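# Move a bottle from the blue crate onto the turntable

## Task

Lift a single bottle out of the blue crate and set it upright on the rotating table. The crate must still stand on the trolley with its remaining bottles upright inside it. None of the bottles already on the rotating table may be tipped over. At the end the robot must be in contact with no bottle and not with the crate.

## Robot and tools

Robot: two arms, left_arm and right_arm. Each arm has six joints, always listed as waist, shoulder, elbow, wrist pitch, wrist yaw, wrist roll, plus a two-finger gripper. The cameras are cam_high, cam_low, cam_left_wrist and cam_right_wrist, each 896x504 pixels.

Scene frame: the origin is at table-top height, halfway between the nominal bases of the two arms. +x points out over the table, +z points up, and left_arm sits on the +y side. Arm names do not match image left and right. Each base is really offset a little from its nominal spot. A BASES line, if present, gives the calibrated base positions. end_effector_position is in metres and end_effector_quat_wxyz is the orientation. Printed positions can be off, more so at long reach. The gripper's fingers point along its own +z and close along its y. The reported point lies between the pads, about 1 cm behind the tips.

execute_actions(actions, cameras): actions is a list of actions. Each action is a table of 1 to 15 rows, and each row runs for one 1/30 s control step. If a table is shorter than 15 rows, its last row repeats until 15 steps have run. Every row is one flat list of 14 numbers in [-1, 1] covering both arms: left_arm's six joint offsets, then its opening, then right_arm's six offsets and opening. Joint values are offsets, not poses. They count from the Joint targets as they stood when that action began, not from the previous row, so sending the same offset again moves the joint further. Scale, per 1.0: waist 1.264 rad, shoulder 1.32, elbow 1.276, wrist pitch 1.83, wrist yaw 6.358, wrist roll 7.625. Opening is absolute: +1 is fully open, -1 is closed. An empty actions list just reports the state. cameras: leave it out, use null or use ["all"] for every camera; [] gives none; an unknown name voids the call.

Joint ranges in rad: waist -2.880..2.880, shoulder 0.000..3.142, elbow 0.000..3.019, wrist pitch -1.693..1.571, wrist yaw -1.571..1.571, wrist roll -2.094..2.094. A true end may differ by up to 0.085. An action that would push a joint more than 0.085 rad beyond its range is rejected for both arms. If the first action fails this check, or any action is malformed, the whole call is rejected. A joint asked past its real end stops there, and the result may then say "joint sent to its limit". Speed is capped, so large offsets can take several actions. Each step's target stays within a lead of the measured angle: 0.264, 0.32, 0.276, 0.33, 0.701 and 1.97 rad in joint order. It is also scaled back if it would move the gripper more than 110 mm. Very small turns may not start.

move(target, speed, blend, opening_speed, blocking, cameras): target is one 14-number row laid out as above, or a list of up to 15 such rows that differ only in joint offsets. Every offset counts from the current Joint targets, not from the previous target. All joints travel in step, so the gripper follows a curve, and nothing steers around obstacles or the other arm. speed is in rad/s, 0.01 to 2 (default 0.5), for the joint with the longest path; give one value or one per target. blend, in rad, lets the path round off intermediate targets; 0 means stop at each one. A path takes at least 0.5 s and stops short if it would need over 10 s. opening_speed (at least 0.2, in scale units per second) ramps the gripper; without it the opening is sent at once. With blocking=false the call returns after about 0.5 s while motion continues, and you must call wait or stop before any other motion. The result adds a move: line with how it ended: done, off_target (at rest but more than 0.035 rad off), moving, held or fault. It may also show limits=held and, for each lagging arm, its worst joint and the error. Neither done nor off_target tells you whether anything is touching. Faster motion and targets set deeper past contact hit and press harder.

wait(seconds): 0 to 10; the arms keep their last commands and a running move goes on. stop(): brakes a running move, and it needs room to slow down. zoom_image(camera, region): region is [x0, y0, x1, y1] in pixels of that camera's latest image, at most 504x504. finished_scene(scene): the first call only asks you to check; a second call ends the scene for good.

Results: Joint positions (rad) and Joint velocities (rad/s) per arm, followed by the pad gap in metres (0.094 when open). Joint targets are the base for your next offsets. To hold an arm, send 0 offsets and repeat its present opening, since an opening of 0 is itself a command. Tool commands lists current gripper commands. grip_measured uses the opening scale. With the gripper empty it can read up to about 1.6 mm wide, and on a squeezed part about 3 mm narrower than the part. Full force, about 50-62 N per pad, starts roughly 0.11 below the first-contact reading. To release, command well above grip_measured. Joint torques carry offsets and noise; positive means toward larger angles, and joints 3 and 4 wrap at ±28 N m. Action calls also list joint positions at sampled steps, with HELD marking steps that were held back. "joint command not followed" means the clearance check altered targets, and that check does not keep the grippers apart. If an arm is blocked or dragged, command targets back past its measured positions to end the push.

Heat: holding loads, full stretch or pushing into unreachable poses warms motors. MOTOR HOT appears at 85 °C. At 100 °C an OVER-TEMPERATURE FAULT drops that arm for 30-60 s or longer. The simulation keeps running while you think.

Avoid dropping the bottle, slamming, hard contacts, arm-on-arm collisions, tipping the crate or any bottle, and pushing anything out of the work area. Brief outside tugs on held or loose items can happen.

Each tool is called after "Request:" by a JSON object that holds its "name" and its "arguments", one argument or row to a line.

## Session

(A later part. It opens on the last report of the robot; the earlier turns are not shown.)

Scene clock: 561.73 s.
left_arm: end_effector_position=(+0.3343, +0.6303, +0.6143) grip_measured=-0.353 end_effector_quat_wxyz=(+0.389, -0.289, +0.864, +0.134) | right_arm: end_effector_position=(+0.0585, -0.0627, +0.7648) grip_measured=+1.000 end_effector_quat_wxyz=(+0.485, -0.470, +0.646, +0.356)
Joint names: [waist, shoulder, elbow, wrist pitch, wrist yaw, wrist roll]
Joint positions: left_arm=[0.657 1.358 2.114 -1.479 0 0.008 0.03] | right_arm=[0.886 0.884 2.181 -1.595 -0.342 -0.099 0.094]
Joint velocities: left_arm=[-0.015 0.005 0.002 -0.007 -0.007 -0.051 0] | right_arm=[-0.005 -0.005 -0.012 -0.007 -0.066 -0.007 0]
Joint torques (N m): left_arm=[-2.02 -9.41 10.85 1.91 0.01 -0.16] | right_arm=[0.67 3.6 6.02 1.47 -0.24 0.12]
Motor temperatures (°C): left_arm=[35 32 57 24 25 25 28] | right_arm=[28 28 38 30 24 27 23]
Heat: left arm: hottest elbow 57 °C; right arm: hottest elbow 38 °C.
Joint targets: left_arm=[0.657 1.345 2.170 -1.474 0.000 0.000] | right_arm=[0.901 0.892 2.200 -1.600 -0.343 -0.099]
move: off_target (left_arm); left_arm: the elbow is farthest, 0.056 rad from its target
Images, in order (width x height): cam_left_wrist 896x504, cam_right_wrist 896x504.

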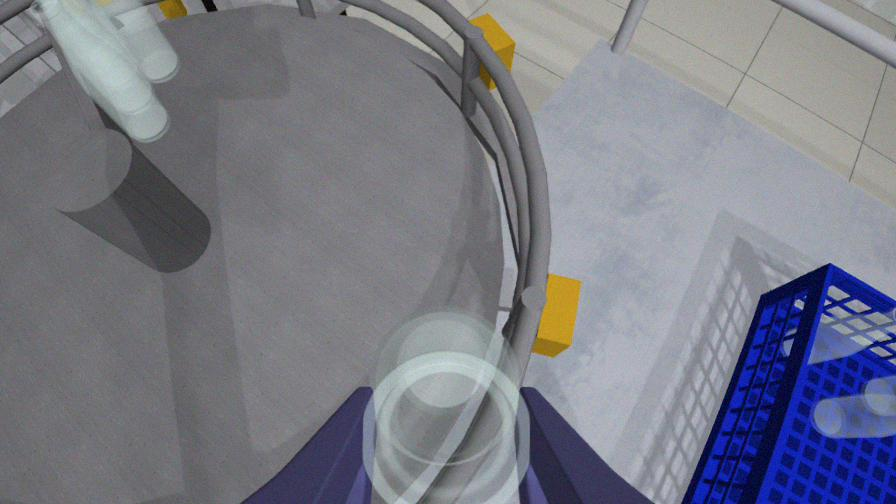

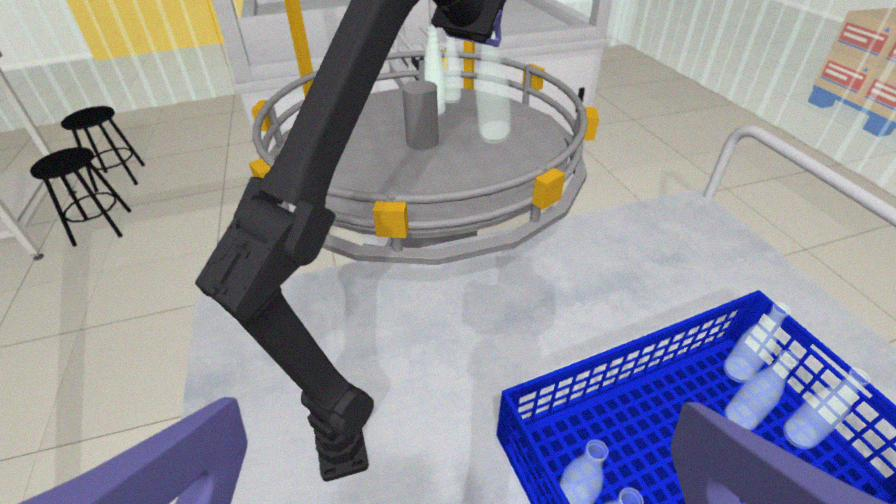

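Request:
{"name": "move", "arguments": {
  "target": [0.345,0,0,0,0,0,-0.48,0,0,0,0,0,0,1],
  "speed": 0.45,
  "cameras": ["cam_left_wrist", "cam_right_wrist", "cam_low"]
}}

Scene clock: 594.53 s.
left_arm: end_effector_position=(+0.1780, +0.7615, +0.6143) grip_measured=-0.353 end_effector_quat_wxyz=(+0.351, -0.470, +0.781, +0.215) | right_arm: end_effector_position=(+0.0585, -0.0627, +0.7648) grip_measured=+1.000 end_effector_quat_wxyz=(+0.485, -0.470, +0.646, +0.356)
Joint names: [waist, shoulder, elbow, wrist pitch, wrist yaw, wrist roll]
Joint positions: left_arm=[1.094 1.358 2.114 -1.479 -0.001 0.008 0.03] | right_arm=[0.886 0.884 2.181 -1.595 -0.342 -0.099 0.094]
Joint velocities: left_arm=[-0.005 -0.005 0.002 0.012 0.022 0.022 0] | right_arm=[-0.015 -0.015 0.002 0.007 -0.007 0.037 0]
Joint torques (N m): left_arm=[-2.43 -9.76 10.86 1.94 -0.03 -0.21] | right_arm=[0.62 3.6 6.02 1.48 -0.24 0.12]
Motor temperatures (°C): left_arm=[35 32 58 24 25 25 28] | right_arm=[28 28 38 30 24 26 23]
Heat: left arm: hottest elbow 58 °C; right arm: hottest elbow 38 °C.
Joint targets: left_arm=[1.093 1.345 2.170 -1.474 0.000 0.000] | right_arm=[0.901 0.892 2.200 -1.600 -0.343 -0.099]
move: off_target (left_arm); left_arm: the elbow is farthest, 0.056 rad from its target
Images, in order (width x height): cam_low 896x504, cam_left_wrist 896x504, cam_right_wrist 896x504.

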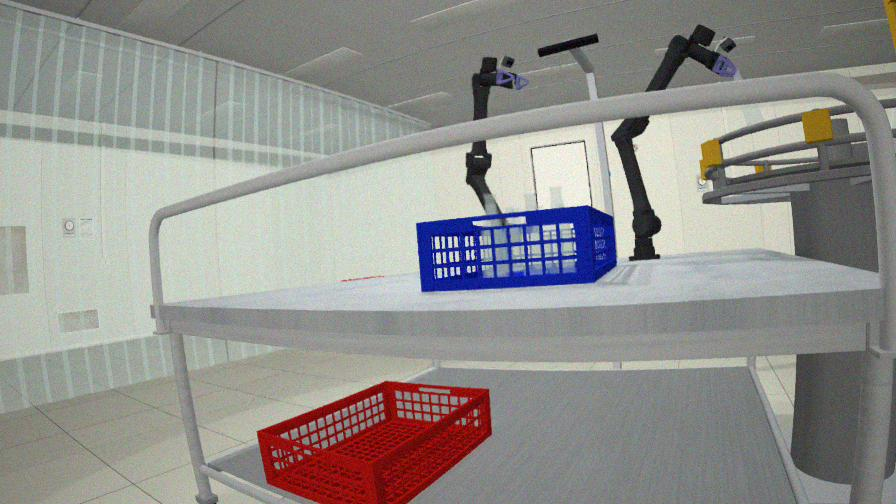

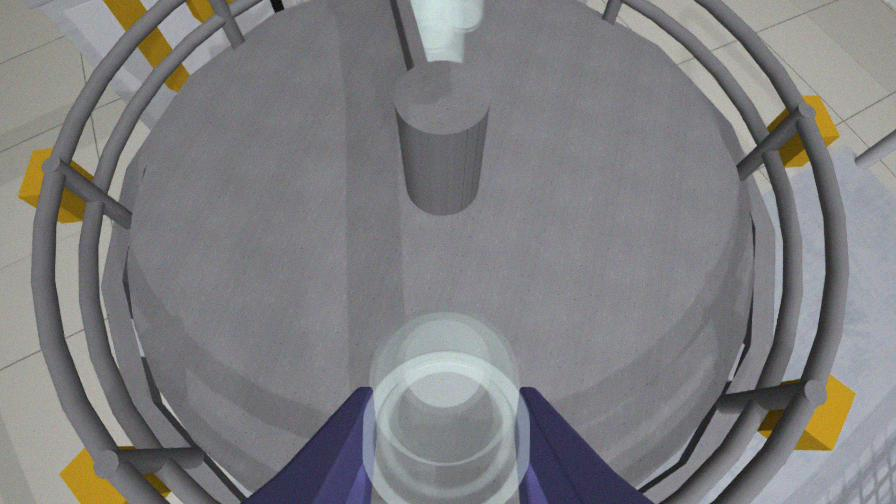

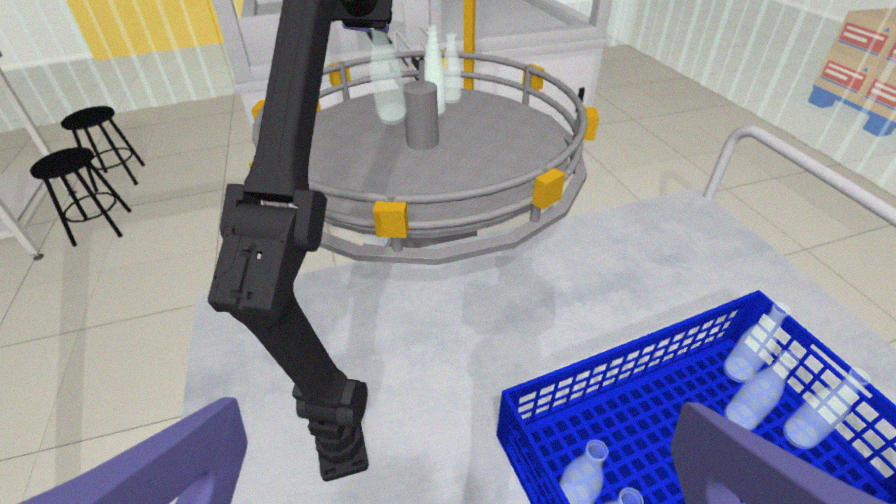

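Request:
{"name": "move", "arguments": {
  "target": [0,0.0333,-0.2296,0.0612,0,0,-0.48,0,0,0,0,0,0,1],
  "speed": 0.35,
  "cameras": ["cam_left_wrist", "cam_right_wrist"]
}}

Scene clock: 635.07 s.
left_arm: end_effector_position=(+0.1997, +0.8033, +0.4822) grip_measured=-0.353 end_effector_quat_wxyz=(+0.265, -0.490, +0.814, +0.163) | right_arm: end_effector_position=(+0.0585, -0.0627, +0.7648) grip_measured=+1.000 end_effector_quat_wxyz=(+0.485, -0.470, +0.646, +0.356)
Joint names: [waist, shoulder, elbow, wrist pitch, wrist yaw, wrist roll]
Joint positions: left_arm=[1.094 1.408 1.856 -1.385 -0.001 0.008 0.03] | right_arm=[0.886 0.884 2.181 -1.595 -0.342 -0.099 0.094]
Joint velocities: left_arm=[0.005 -0.005 -0.002 0.002 -0.066 0.022 -0.001] | right_arm=[-0.005 -0.015 -0.017 -0.007 -0.007 0.007 0]
Joint torques (N m): left_arm=[-1.55 -12.22 9.5 2.43 -0.02 -0.2] | right_arm=[0.62 3.6 6.04 1.5 -0.24 0.12]
Motor temperatures (°C): left_arm=[34 32 58 23 25 25 29] | right_arm=[28 27 38 30 24 26 23]
Heat: left arm: hottest elbow 58 °C; right arm: hottest elbow 38 °C.
Joint targets: left_arm=[1.093 1.389 1.877 -1.362 0.000 0.000] | right_arm=[0.901 0.892 2.200 -1.600 -0.343 -0.099]
move: done
Images, in order (width x height): cam_left_wrist 896x504, cam_right_wrist 896x504.

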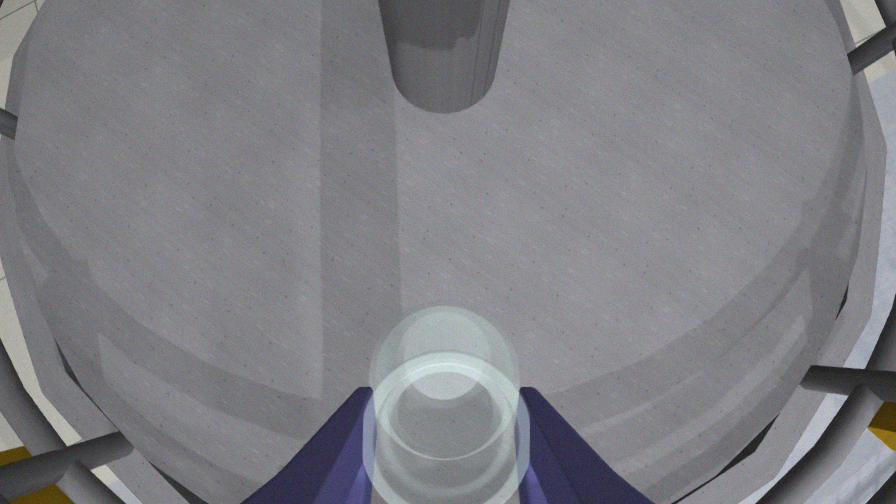

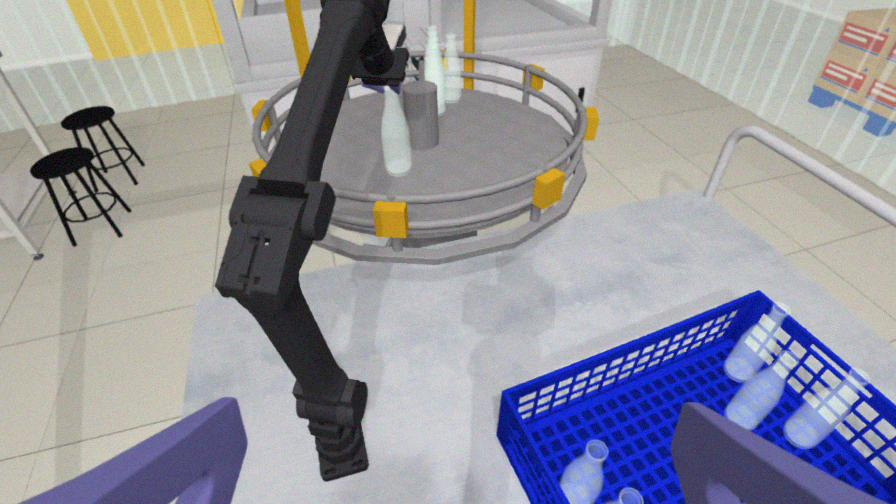

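Request:
{"name": "move", "arguments": {
  "target": [0,-0.0152,-0.0839,0.0410,0,0,-0.48,0,0,0,0,0,0,1],
  "speed": 0.2,
  "cameras": ["cam_left_wrist"]
}}

Scene clock: 659.67 s.
left_arm: end_effector_position=(+0.2028, +0.8092, +0.4463) grip_measured=-0.353 end_effector_quat_wxyz=(+0.258, -0.492, +0.817, +0.158) | right_arm: end_effector_position=(+0.0585, -0.0627, +0.7648) grip_measured=+1.000 end_effector_quat_wxyz=(+0.485, -0.470, +0.646, +0.356)
Joint names: [waist, shoulder, elbow, wrist pitch, wrist yaw, wrist roll]
Joint positions: left_arm=[1.094 1.399 1.752 -1.309 -0.001 0.008 0.03] | right_arm=[0.886 0.884 2.181 -1.595 -0.342 -0.099 0.094]
Joint velocities: left_arm=[0.005 -0.005 0.002 -0.012 0.007 0.022 0] | right_arm=[-0.015 -0.005 -0.007 0.012 -0.022 -0.037 0]
Joint torques (N m): left_arm=[-1.49 -13.86 9.43 2.36 0.03 -0.2] | right_arm=[0.62 3.6 6.02 1.48 -0.24 0.13]
Motor temperatures (°C): left_arm=[34 33 57 24 25 25 29] | right_arm=[28 27 38 30 24 26 23]
Heat: left arm: hottest elbow 57 °C; right arm: hottest elbow 38 °C.
Joint targets: left_arm=[1.093 1.369 1.770 -1.287 0.000 0.000] | right_arm=[0.901 0.892 2.200 -1.600 -0.343 -0.099]
move: done
Images, in order (width x height): cam_left_wrist 896x504.

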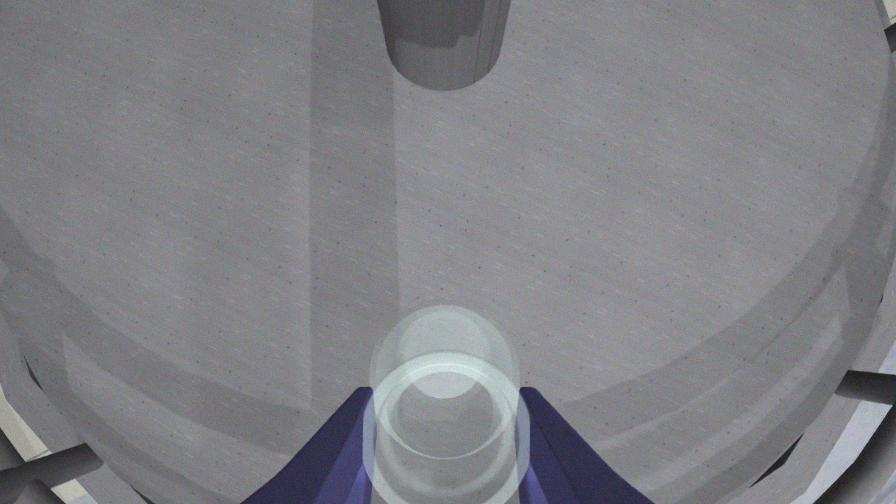

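Request:
{"name": "move", "arguments": {
  "target": [0,-0.0137,-0.0574,0.0302,0,0,-0.48,0,0,0,0,0,0,1],
  "speed": 0.12,
  "cameras": ["cam_left_wrist"]
}}

Scene clock: 665.83 s.
left_arm: end_effector_position=(+0.2030, +0.8095, +0.4264) grip_measured=-0.353 end_effector_quat_wxyz=(+0.258, -0.492, +0.816, +0.158) | right_arm: end_effector_position=(+0.0585, -0.0627, +0.7648) grip_measured=+1.000 end_effector_quat_wxyz=(+0.485, -0.470, +0.646, +0.356)
Joint names: [waist, shoulder, elbow, wrist pitch, wrist yaw, wrist roll]
Joint positions: left_arm=[1.094 1.382 1.68 -1.254 0 0.007 0.03] | right_arm=[0.886 0.884 2.181 -1.595 -0.342 -0.099 0.094]
Joint velocities: left_arm=[-0.005 -0.005 -0.012 -0.002 -0.022 -0.022 0] | right_arm=[-0.005 -0.005 -0.007 -0.012 0.066 -0.037 0]
Joint torques (N m): left_arm=[-2.26 -13.68 9.46 2.26 -0.06 -0.15] | right_arm=[0.62 3.6 6.05 1.48 -0.25 0.12]
Motor temperatures (°C): left_arm=[34 33 55 24 25 25 29] | right_arm=[28 27 38 30 24 26 23]
Heat: left arm: hottest elbow 55 °C; right arm: hottest elbow 38 °C.
Joint targets: left_arm=[1.093 1.351 1.697 -1.231 0.000 0.000] | right_arm=[0.901 0.892 2.200 -1.600 -0.343 -0.099]
move: done
Images, in order (width x height): cam_left_wrist 896x504.

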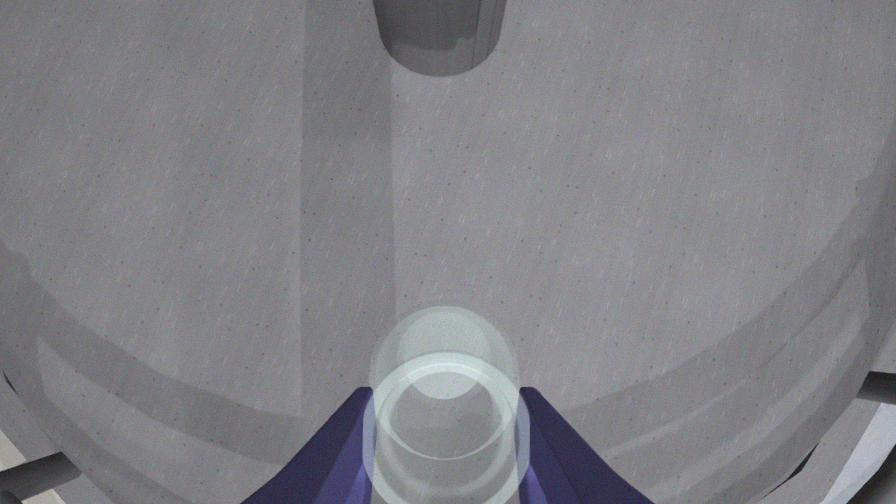

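Request:
{"name": "move", "arguments": {
  "target": [0,-0.0060,-0.0280,0.0152,0,0,-0.48,0,0,0,0,0,0,1],
  "speed": 0.08,
  "cameras": ["cam_left_wrist"]
}}

Scene clock: 672.30 s.
left_arm: end_effector_position=(+0.2028, +0.8082, +0.4246) grip_measured=-0.353 end_effector_quat_wxyz=(+0.266, -0.491, +0.814, +0.162) | right_arm: end_effector_position=(+0.0585, -0.0627, +0.7648) grip_measured=+1.000 end_effector_quat_wxyz=(+0.485, -0.470, +0.646, +0.356)
Joint names: [waist, shoulder, elbow, wrist pitch, wrist yaw, wrist roll]
Joint positions: left_arm=[1.094 1.366 1.651 -1.223 0.001 0.005 0.03] | right_arm=[0.886 0.884 2.181 -1.595 -0.342 -0.099 0.094]
Joint velocities: left_arm=[0.005 0.005 -0.012 -0.017 -0.007 0.007 0.001] | right_arm=[-0.005 -0.005 -0.007 -0.012 0.066 -0.11 0]
Joint torques (N m): left_arm=[-1.67 -12.4 9.03 2.11 -0.08 -0.18] | right_arm=[0.62 3.66 6.02 1.48 -0.25 0.13]
Motor temperatures (°C): left_arm=[34 33 54 24 25 25 29] | right_arm=[28 27 38 29 24 26 23]
Heat: left arm: hottest elbow 54 °C; right arm: hottest elbow 38 °C.
Joint targets: left_arm=[1.094 1.343 1.661 -1.204 0.000 0.000] | right_arm=[0.901 0.892 2.200 -1.600 -0.343 -0.099]
move: done
Images, in order (width x height): cam_left_wrist 896x504.

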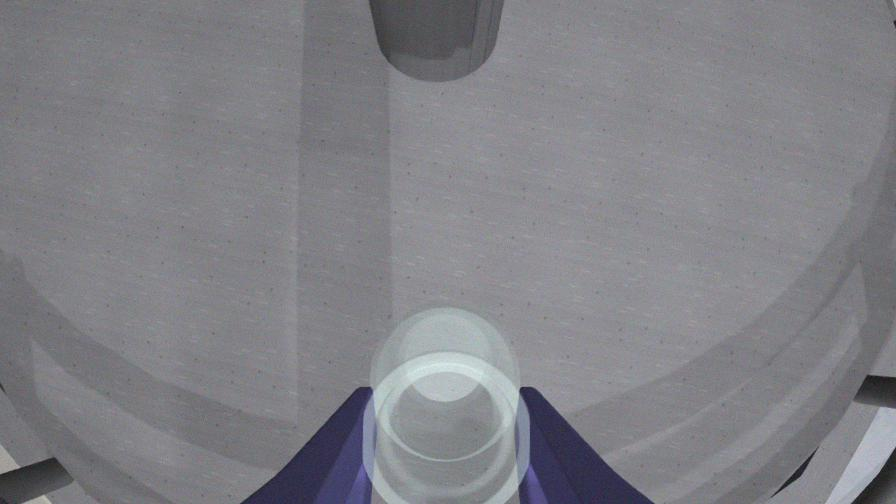

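Request:
{"name": "move", "arguments": {
  "target": [0,-0.0053,-0.0280,0.0152,0,0,-0.48,0,0,0,0,0,0,1],
  "speed": 0.08,
  "cameras": ["cam_left_wrist", "cam_right_wrist"]
}}

Scene clock: 682.07 s.
left_arm: end_effector_position=(+0.2034, +0.8065, +0.4244) grip_measured=-0.353 end_effector_quat_wxyz=(+0.278, -0.491, +0.809, +0.165) | right_arm: end_effector_position=(+0.0585, -0.0627, +0.7648) grip_measured=+1.000 end_effector_quat_wxyz=(+0.485, -0.470, +0.646, +0.356)
Joint names: [waist, shoulder, elbow, wrist pitch, wrist yaw, wrist roll]
Joint positions: left_arm=[1.093 1.348 1.624 -1.189 0.006 -0.003 0.03] | right_arm=[0.886 0.884 2.181 -1.595 -0.342 -0.099 0.094]
Joint velocities: left_arm=[-0.005 -0.015 -0.012 -0.002 0.066 -0.051 0.001] | right_arm=[-0.005 -0.015 0.007 -0.002 -0.051 0.081 0]
Joint torques (N m): left_arm=[-1.85 -12.16 8.59 1.87 -0.26 -0.1] | right_arm=[0.62 3.6 6.04 1.48 -0.25 0.13]
Motor temperatures (°C): left_arm=[34 33 53 24 25 25 29] | right_arm=[28 27 38 29 24 26 23]
Heat: left arm: hottest elbow 53 °C; right arm: hottest elbow 38 °C.
Joint targets: left_arm=[1.094 1.336 1.626 -1.176 0.000 0.000] | right_arm=[0.901 0.892 2.200 -1.600 -0.343 -0.099]
move: done
Images, in order (width x height): cam_left_wrist 896x504, cam_right_wrist 896x504.

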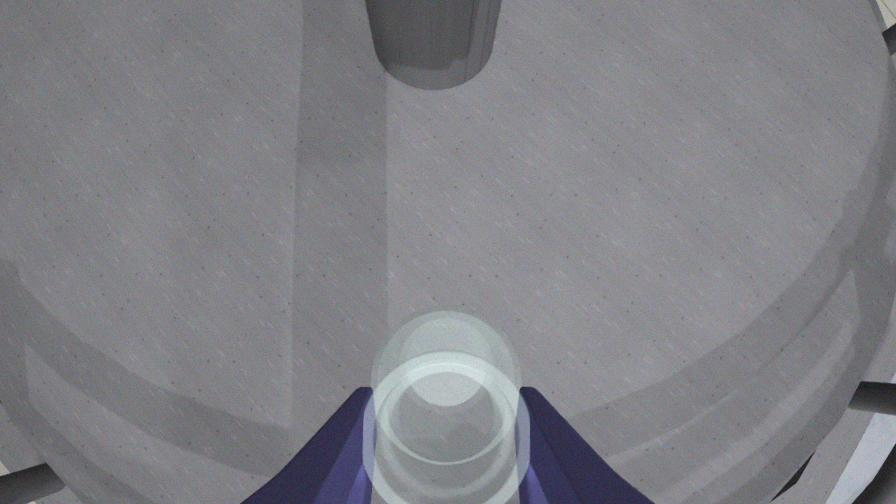

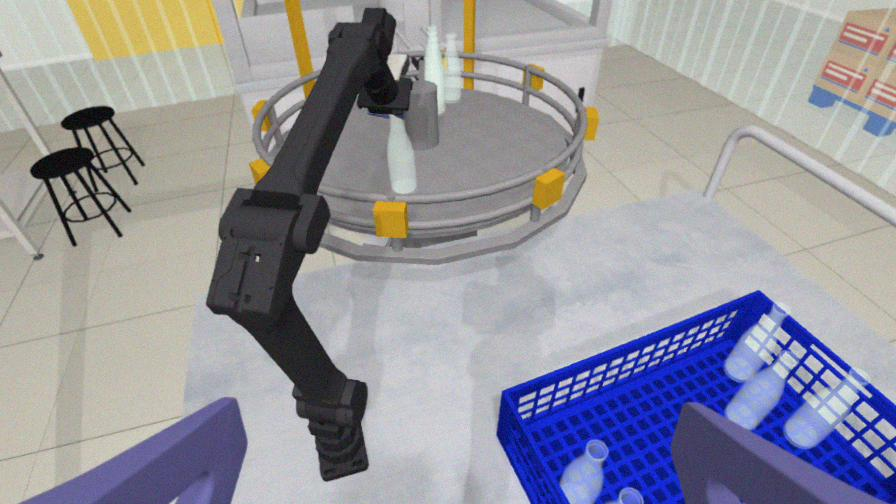

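Request:
{"name": "move", "arguments": {
  "target": [0,-0.0106,0.1740,-0.1464,0,0,1,0,0,0,0,0,0,1],
  "speed": 0.3
}}

Scene clock: 722.70 s.
left_arm: end_effector_position=(+0.1823, +0.7667, +0.4838) grip_measured=+0.998 end_effector_quat_wxyz=(+0.254, -0.497, +0.816, +0.151) | right_arm: end_effector_position=(+0.0585, -0.0627, +0.7648) grip_measured=+1.000 end_effector_quat_wxyz=(+0.485, -0.470, +0.646, +0.356)
Joint names: [waist, shoulder, elbow, wrist pitch, wrist yaw, wrist roll]
Joint positions: left_arm=[1.093 1.329 1.797 -1.438 0.004 -0.005 0.094] | right_arm=[0.886 0.884 2.181 -1.595 -0.342 -0.099 0.094]
Joint velocities: left_arm=[-0.005 0.005 0.007 -0.007 -0.022 0.022 0.001] | right_arm=[-0.005 -0.005 -0.017 -0.022 -0.037 -0.037 0]
Joint torques (N m): left_arm=[-1.32 -9.88 11.41 1.2 -0.15 -0.07] | right_arm=[0.62 3.6 6.02 1.48 -0.24 0.12]
Motor temperatures (°C): left_arm=[34 33 51 23 25 25 29] | right_arm=[28 27 38 29 24 26 23]
Heat: left arm: hottest elbow 51 °C; right arm: hottest elbow 38 °C.
Joint targets: left_arm=[1.093 1.322 1.848 -1.444 0.000 0.000] | right_arm=[0.901 0.892 2.200 -1.600 -0.343 -0.099]
move: off_target (left_arm); left_arm: the elbow is farthest, 0.051 rad from its target

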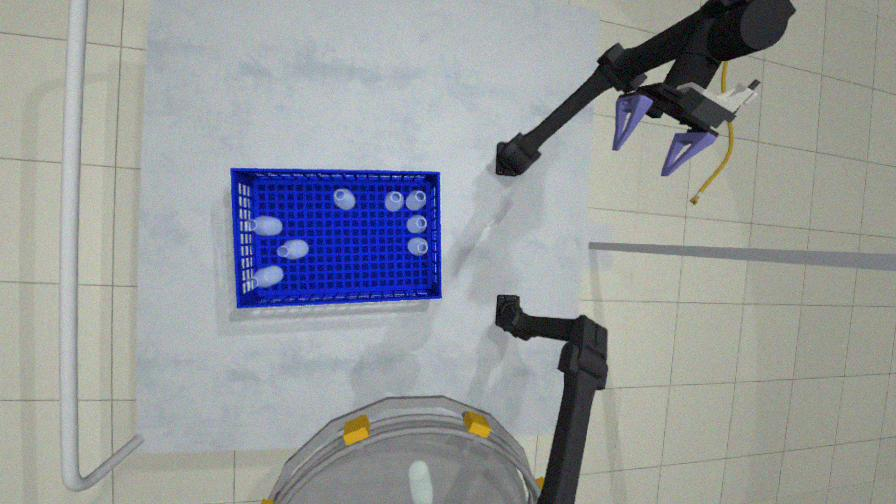

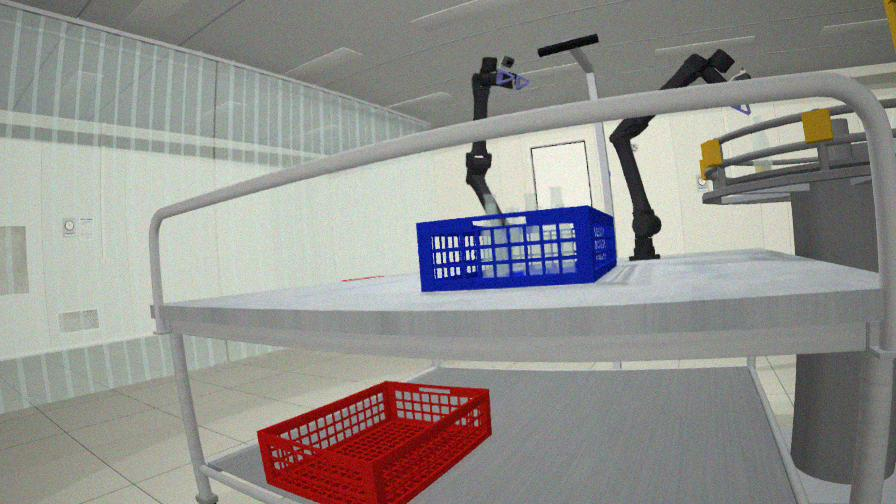

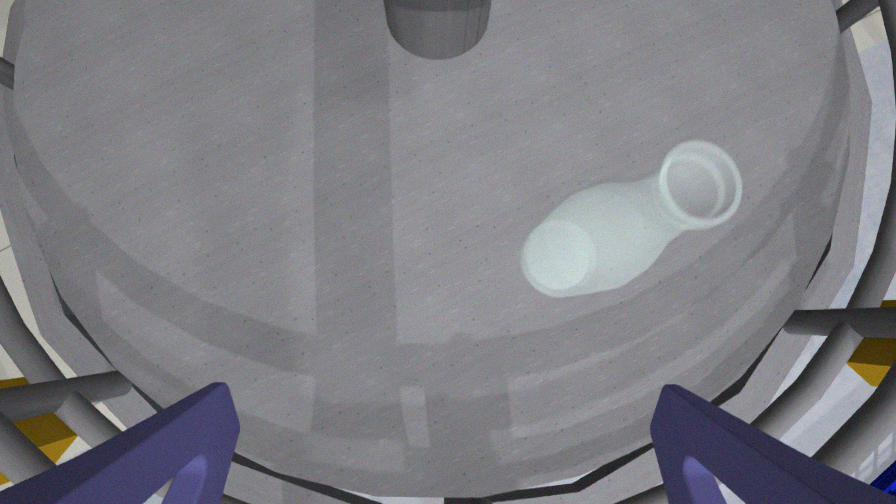

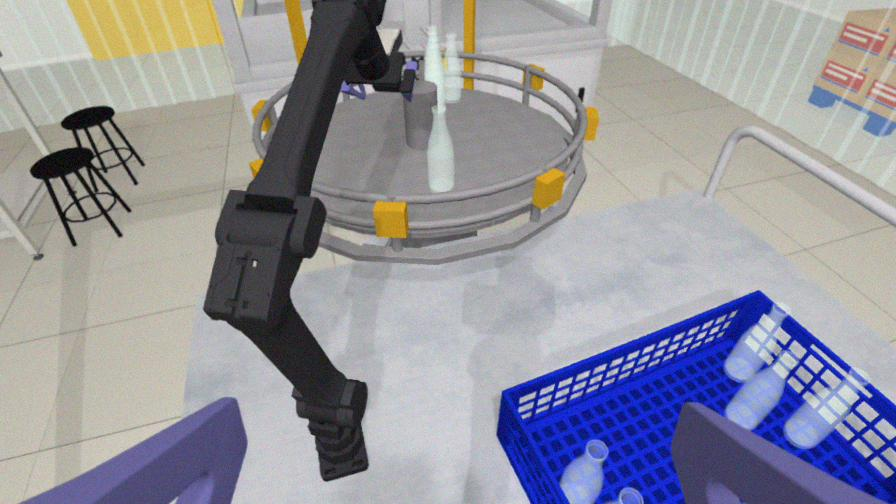

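Request:
{"name": "move", "arguments": {
  "target": [0,-0.1076,0.0564,-0.0333,0,0,1,0,0,0,0,0,0,1],
  "speed": 0.3,
  "cameras": ["cam_high", "cam_left_wrist", "cam_right_wrist"]
}}

Scene clock: 733.70 s.
left_arm: end_effector_position=(+0.1482, +0.7013, +0.5806) grip_measured=+0.998 end_effector_quat_wxyz=(+0.327, -0.481, +0.790, +0.195) | right_arm: end_effector_position=(+0.0585, -0.0627, +0.7648) grip_measured=+1.000 end_effector_quat_wxyz=(+0.485, -0.470, +0.646, +0.356)
Joint names: [waist, shoulder, elbow, wrist pitch, wrist yaw, wrist roll]
Joint positions: left_arm=[1.093 1.18 1.889 -1.499 0.004 -0.005 0.094] | right_arm=[0.886 0.884 2.181 -1.595 -0.342 -0.099 0.094]
Joint velocities: left_arm=[-0.015 0.005 -0.012 -0.007 0.007 -0.051 0] | right_arm=[-0.024 -0.005 0.017 -0.002 0.066 -0.022 0]
Joint torques (N m): left_arm=[-1.9 -6.36 9.28 1.48 -0.18 -0.1] | right_arm=[0.67 3.6 6.04 1.47 -0.25 0.13]
Motor temperatures (°C): left_arm=[34 33 51 23 25 25 28] | right_arm=[27 27 38 29 24 26 23]
Heat: left arm: hottest elbow 51 °C; right arm: hottest elbow 38 °C.
Joint targets: left_arm=[1.093 1.180 1.920 -1.504 0.000 0.000] | right_arm=[0.901 0.892 2.200 -1.600 -0.343 -0.099]
move: done
Images, in order (width x height): cam_high 896x504, cam_left_wrist 896x504, cam_right_wrist 896x504.

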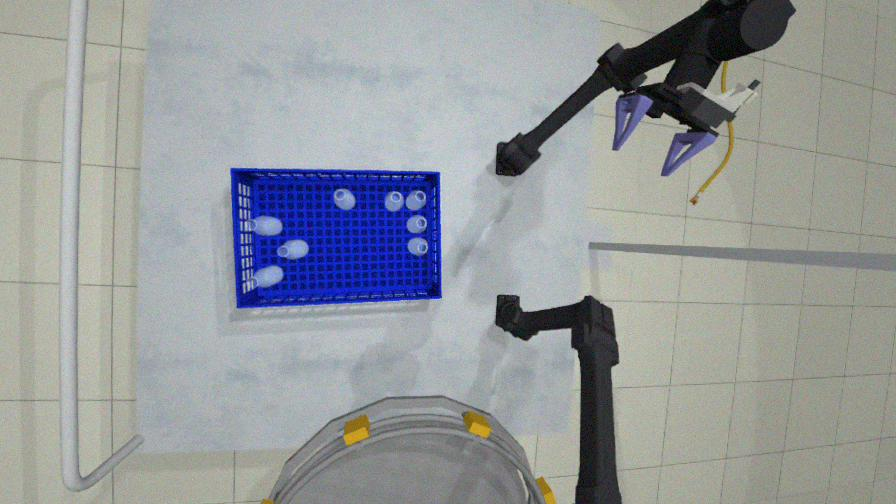

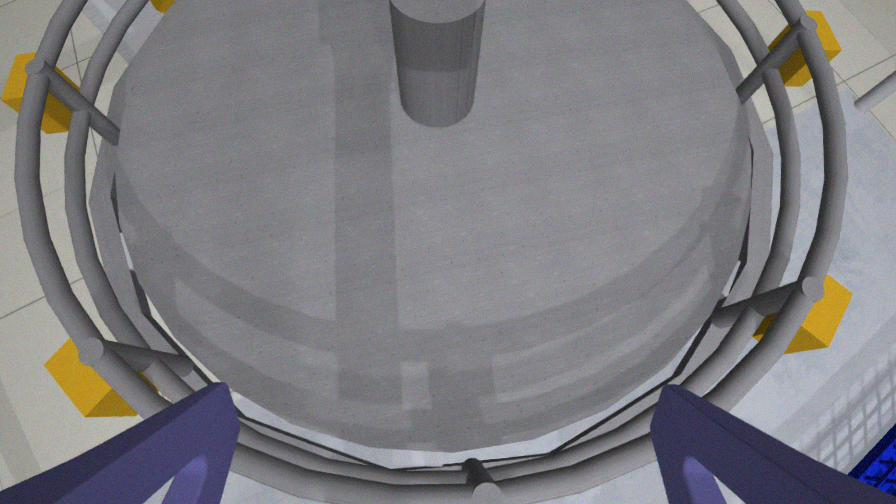

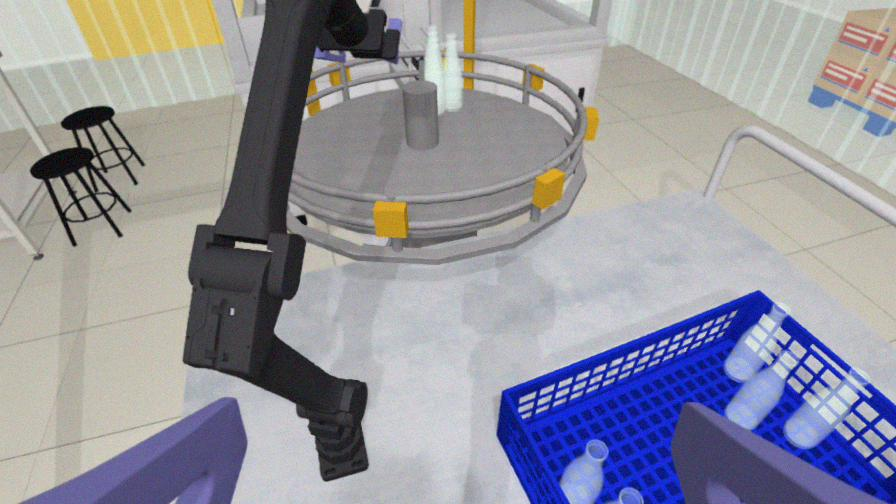

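Request:
{"name": "zoom_image", "arguments": {
  "camera": "cam_right_wrist",
  "region": [360, 0, 560, 150]
}}

Scaled by 2.520 from the camera's 896x504 image, which has a finer 1280x720 frame.

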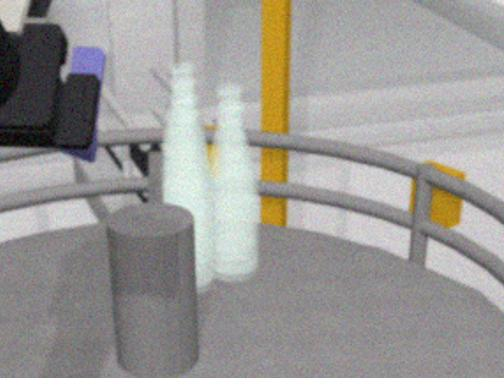

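Request:
{"name": "move", "arguments": {
  "target": [0,0,0,0.246,0,0,1,0,0,0,0,0,0,1],
  "speed": 0.6,
  "cameras": ["cam_left_wrist", "cam_right_wrist"]
}}

Request:
{"name": "zoom_image", "arguments": {
  "camera": "cam_left_wrist",
  "region": [250, 0, 650, 250]
}}

Scene clock: 745.40 s.
left_arm: end_effector_position=(+0.1744, +0.7517, +0.6680) grip_measured=+0.998 end_effector_quat_wxyz=(+0.487, -0.427, +0.703, +0.292) | right_arm: end_effector_position=(+0.0585, -0.0627, +0.7648) grip_measured=+1.000 end_effector_quat_wxyz=(+0.485, -0.470, +0.646, +0.356)
Joint names: [waist, shoulder, elbow, wrist pitch, wrist yaw, wrist roll]
Joint positions: left_arm=[1.093 1.18 1.889 -1.072 0.003 -0.005 0.094] | right_arm=[0.886 0.884 2.181 -1.595 -0.342 -0.099 0.094]
Joint velocities: left_arm=[-0.005 -0.005 -0.012 0.007 0.022 -0.051 0] | right_arm=[0.005 -0.005 -0.022 0.002 -0.007 -0.037 0]
Joint torques (N m): left_arm=[-1.55 -7.06 9.46 2.66 -0.19 -0.05] | right_arm=[0.62 3.6 6.04 1.48 -0.24 0.12]
Motor temperatures (°C): left_arm=[34 32 53 23 25 25 27] | right_arm=[27 27 38 29 24 26 23]
Heat: left arm: hottest elbow 53 °C; right arm: hottest elbow 38 °C.
Joint targets: left_arm=[1.093 1.180 1.920 -1.054 0.000 0.000] | right_arm=[0.901 0.892 2.200 -1.600 -0.343 -0.099]
move: done
Images, in order (width x height): cam_left_wrist 896x504, cam_right_wrist 896x504.

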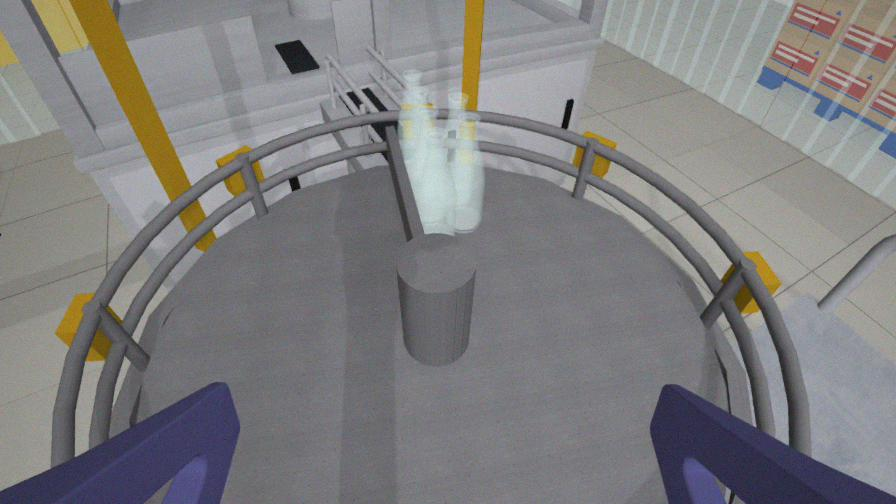

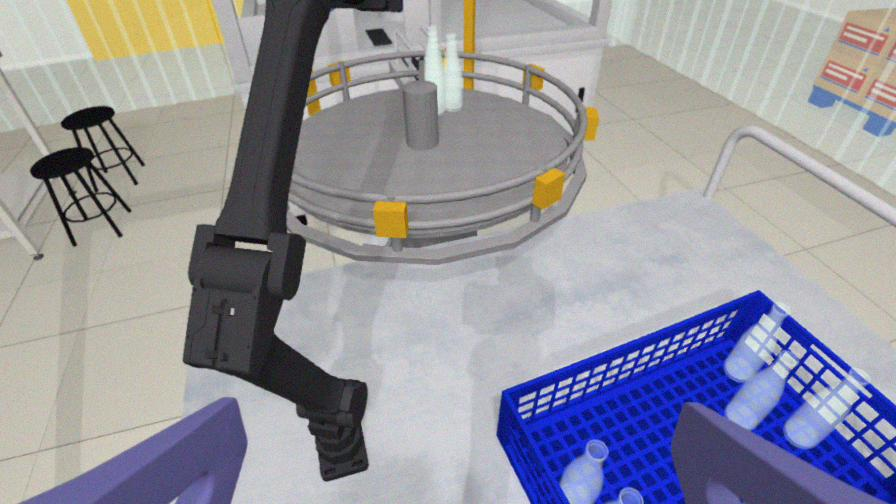

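Scaled by 1.260 from the camera's 896x504 image, which has a finer 1280x720 frame.

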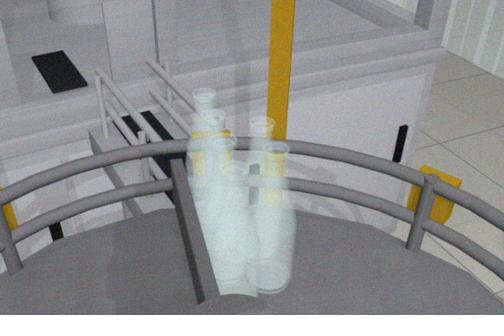

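Request:
{"name": "finished_scene", "arguments": {
  "scene": 1
}}

This call ended nothing. Check each condition of the task against the scene as it is now, look again where you are not sure, and mend what is not met. Then call finished_scene again.

Request:
{"name": "execute_actions", "arguments": {
  "actions": [],
  "cameras": ["cam_high", "cam_low", "cam_left_wrist"]
}}

Request:
{"name": "zoom_image", "arguments": {
  "camera": "cam_left_wrist",
  "region": [340, 40, 540, 260]
}}

Request:
{"name": "zoom_image", "arguments": {
  "camera": "cam_high",
  "region": [220, 150, 460, 320]
}}

Scene clock: 752.73 s.
left_arm: end_effector_position=(+0.1744, +0.7517, +0.6680) grip_measured=+0.998 end_effector_quat_wxyz=(+0.487, -0.427, +0.703, +0.292) | right_arm: end_effector_position=(+0.0585, -0.0627, +0.7648) grip_measured=+1.000 end_effector_quat_wxyz=(+0.485, -0.470, +0.646, +0.356)
Joint names: [waist, shoulder, elbow, wrist pitch, wrist yaw, wrist roll]
Joint positions: left_arm=[1.093 1.18 1.889 -1.072 0.003 -0.005 0.094] | right_arm=[0.886 0.884 2.181 -1.595 -0.342 -0.099 0.094]
Joint velocities: left_arm=[-0.005 0.015 -0.007 -0.037 -0.022 -0.022 0.001] | right_arm=[-0.005 -0.005 -0.012 -0.002 0.051 -0.007 0]
Joint torques (N m): left_arm=[-2.02 -6.77 9.58 2.66 -0.17 -0.06] | right_arm=[0.67 3.55 6.04 1.5 -0.24 0.13]
Motor temperatures (°C): left_arm=[34 32 53 23 25 25 27] | right_arm=[27 27 38 29 24 26 23]
Heat: left arm: hottest elbow 53 °C; right arm: hottest elbow 38 °C.
Joint targets: left_arm=[1.093 1.180 1.920 -1.055 0.000 0.000] | right_arm=[0.901 0.892 2.200 -1.600 -0.343 -0.099]
Tool commands: left_gripper/opening=+1.0 right_gripper/opening=+1.0
Images, in order (width x height): cam_high 896x504, cam_low 896x504, cam_left_wrist 896x504.

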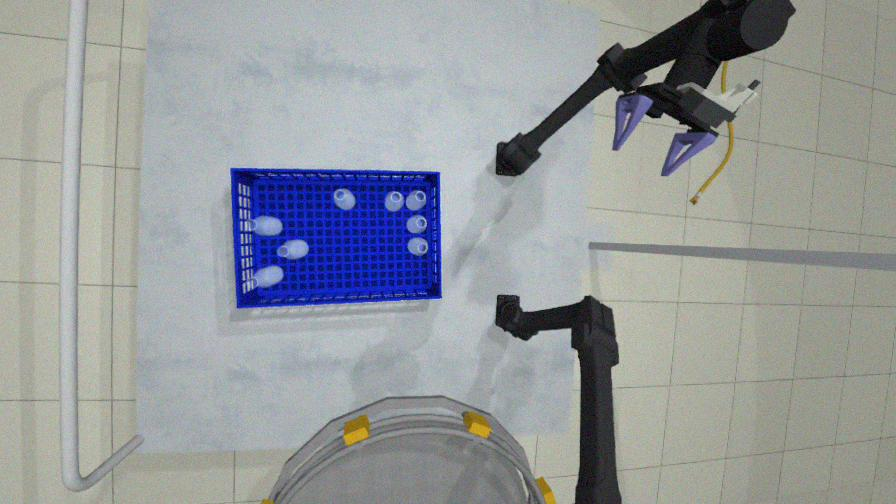

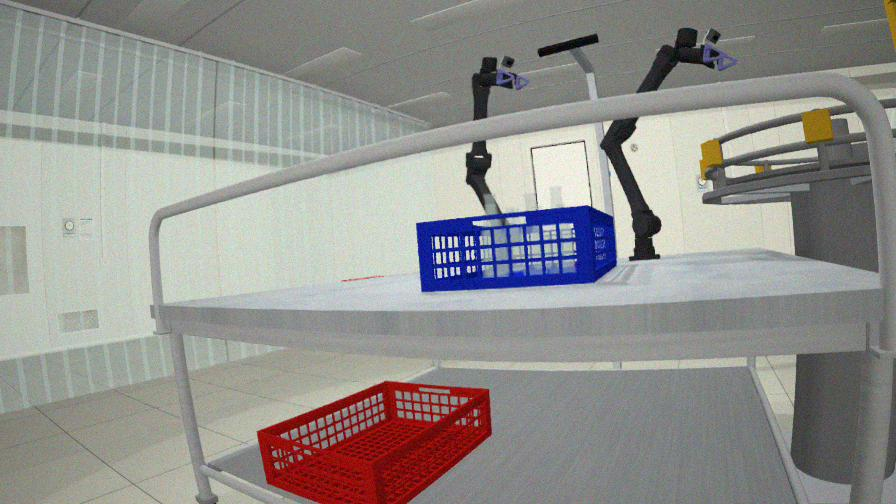

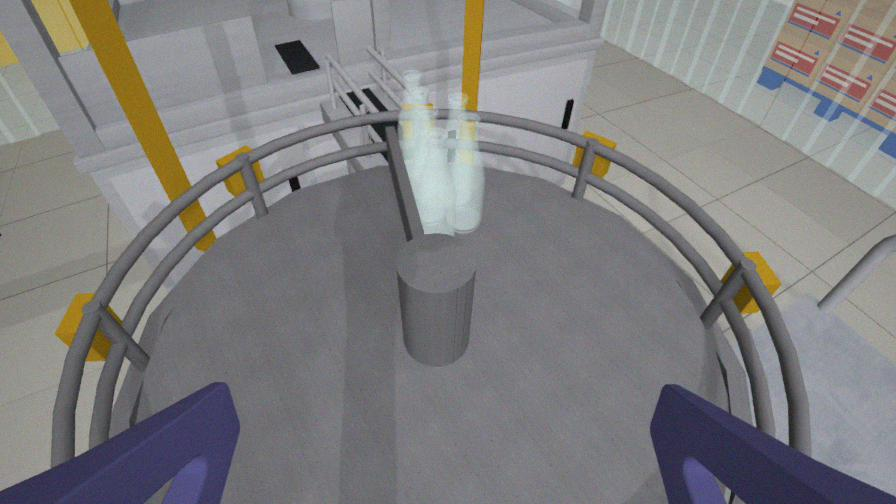

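Scaled by 2.291 from the camera's 896x504 image, which has a finer 1280x720 frame.

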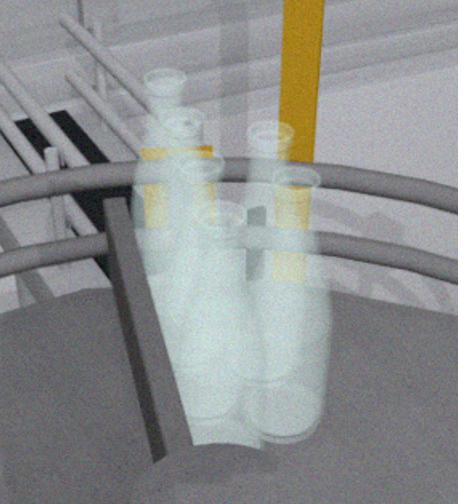

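Scaled by 2.100 from the camera's 896x504 image, which has a finer 1280x720 frame.

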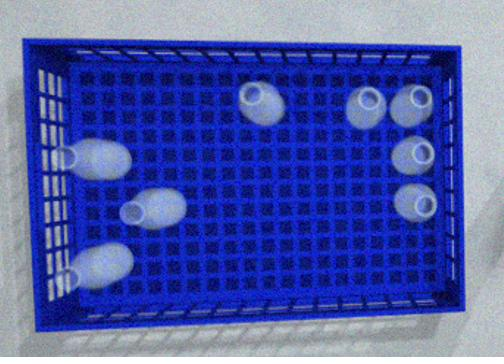

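Request:
{"name": "finished_scene", "arguments": {
  "scene": 1
}}

The scene is finished: the task was done.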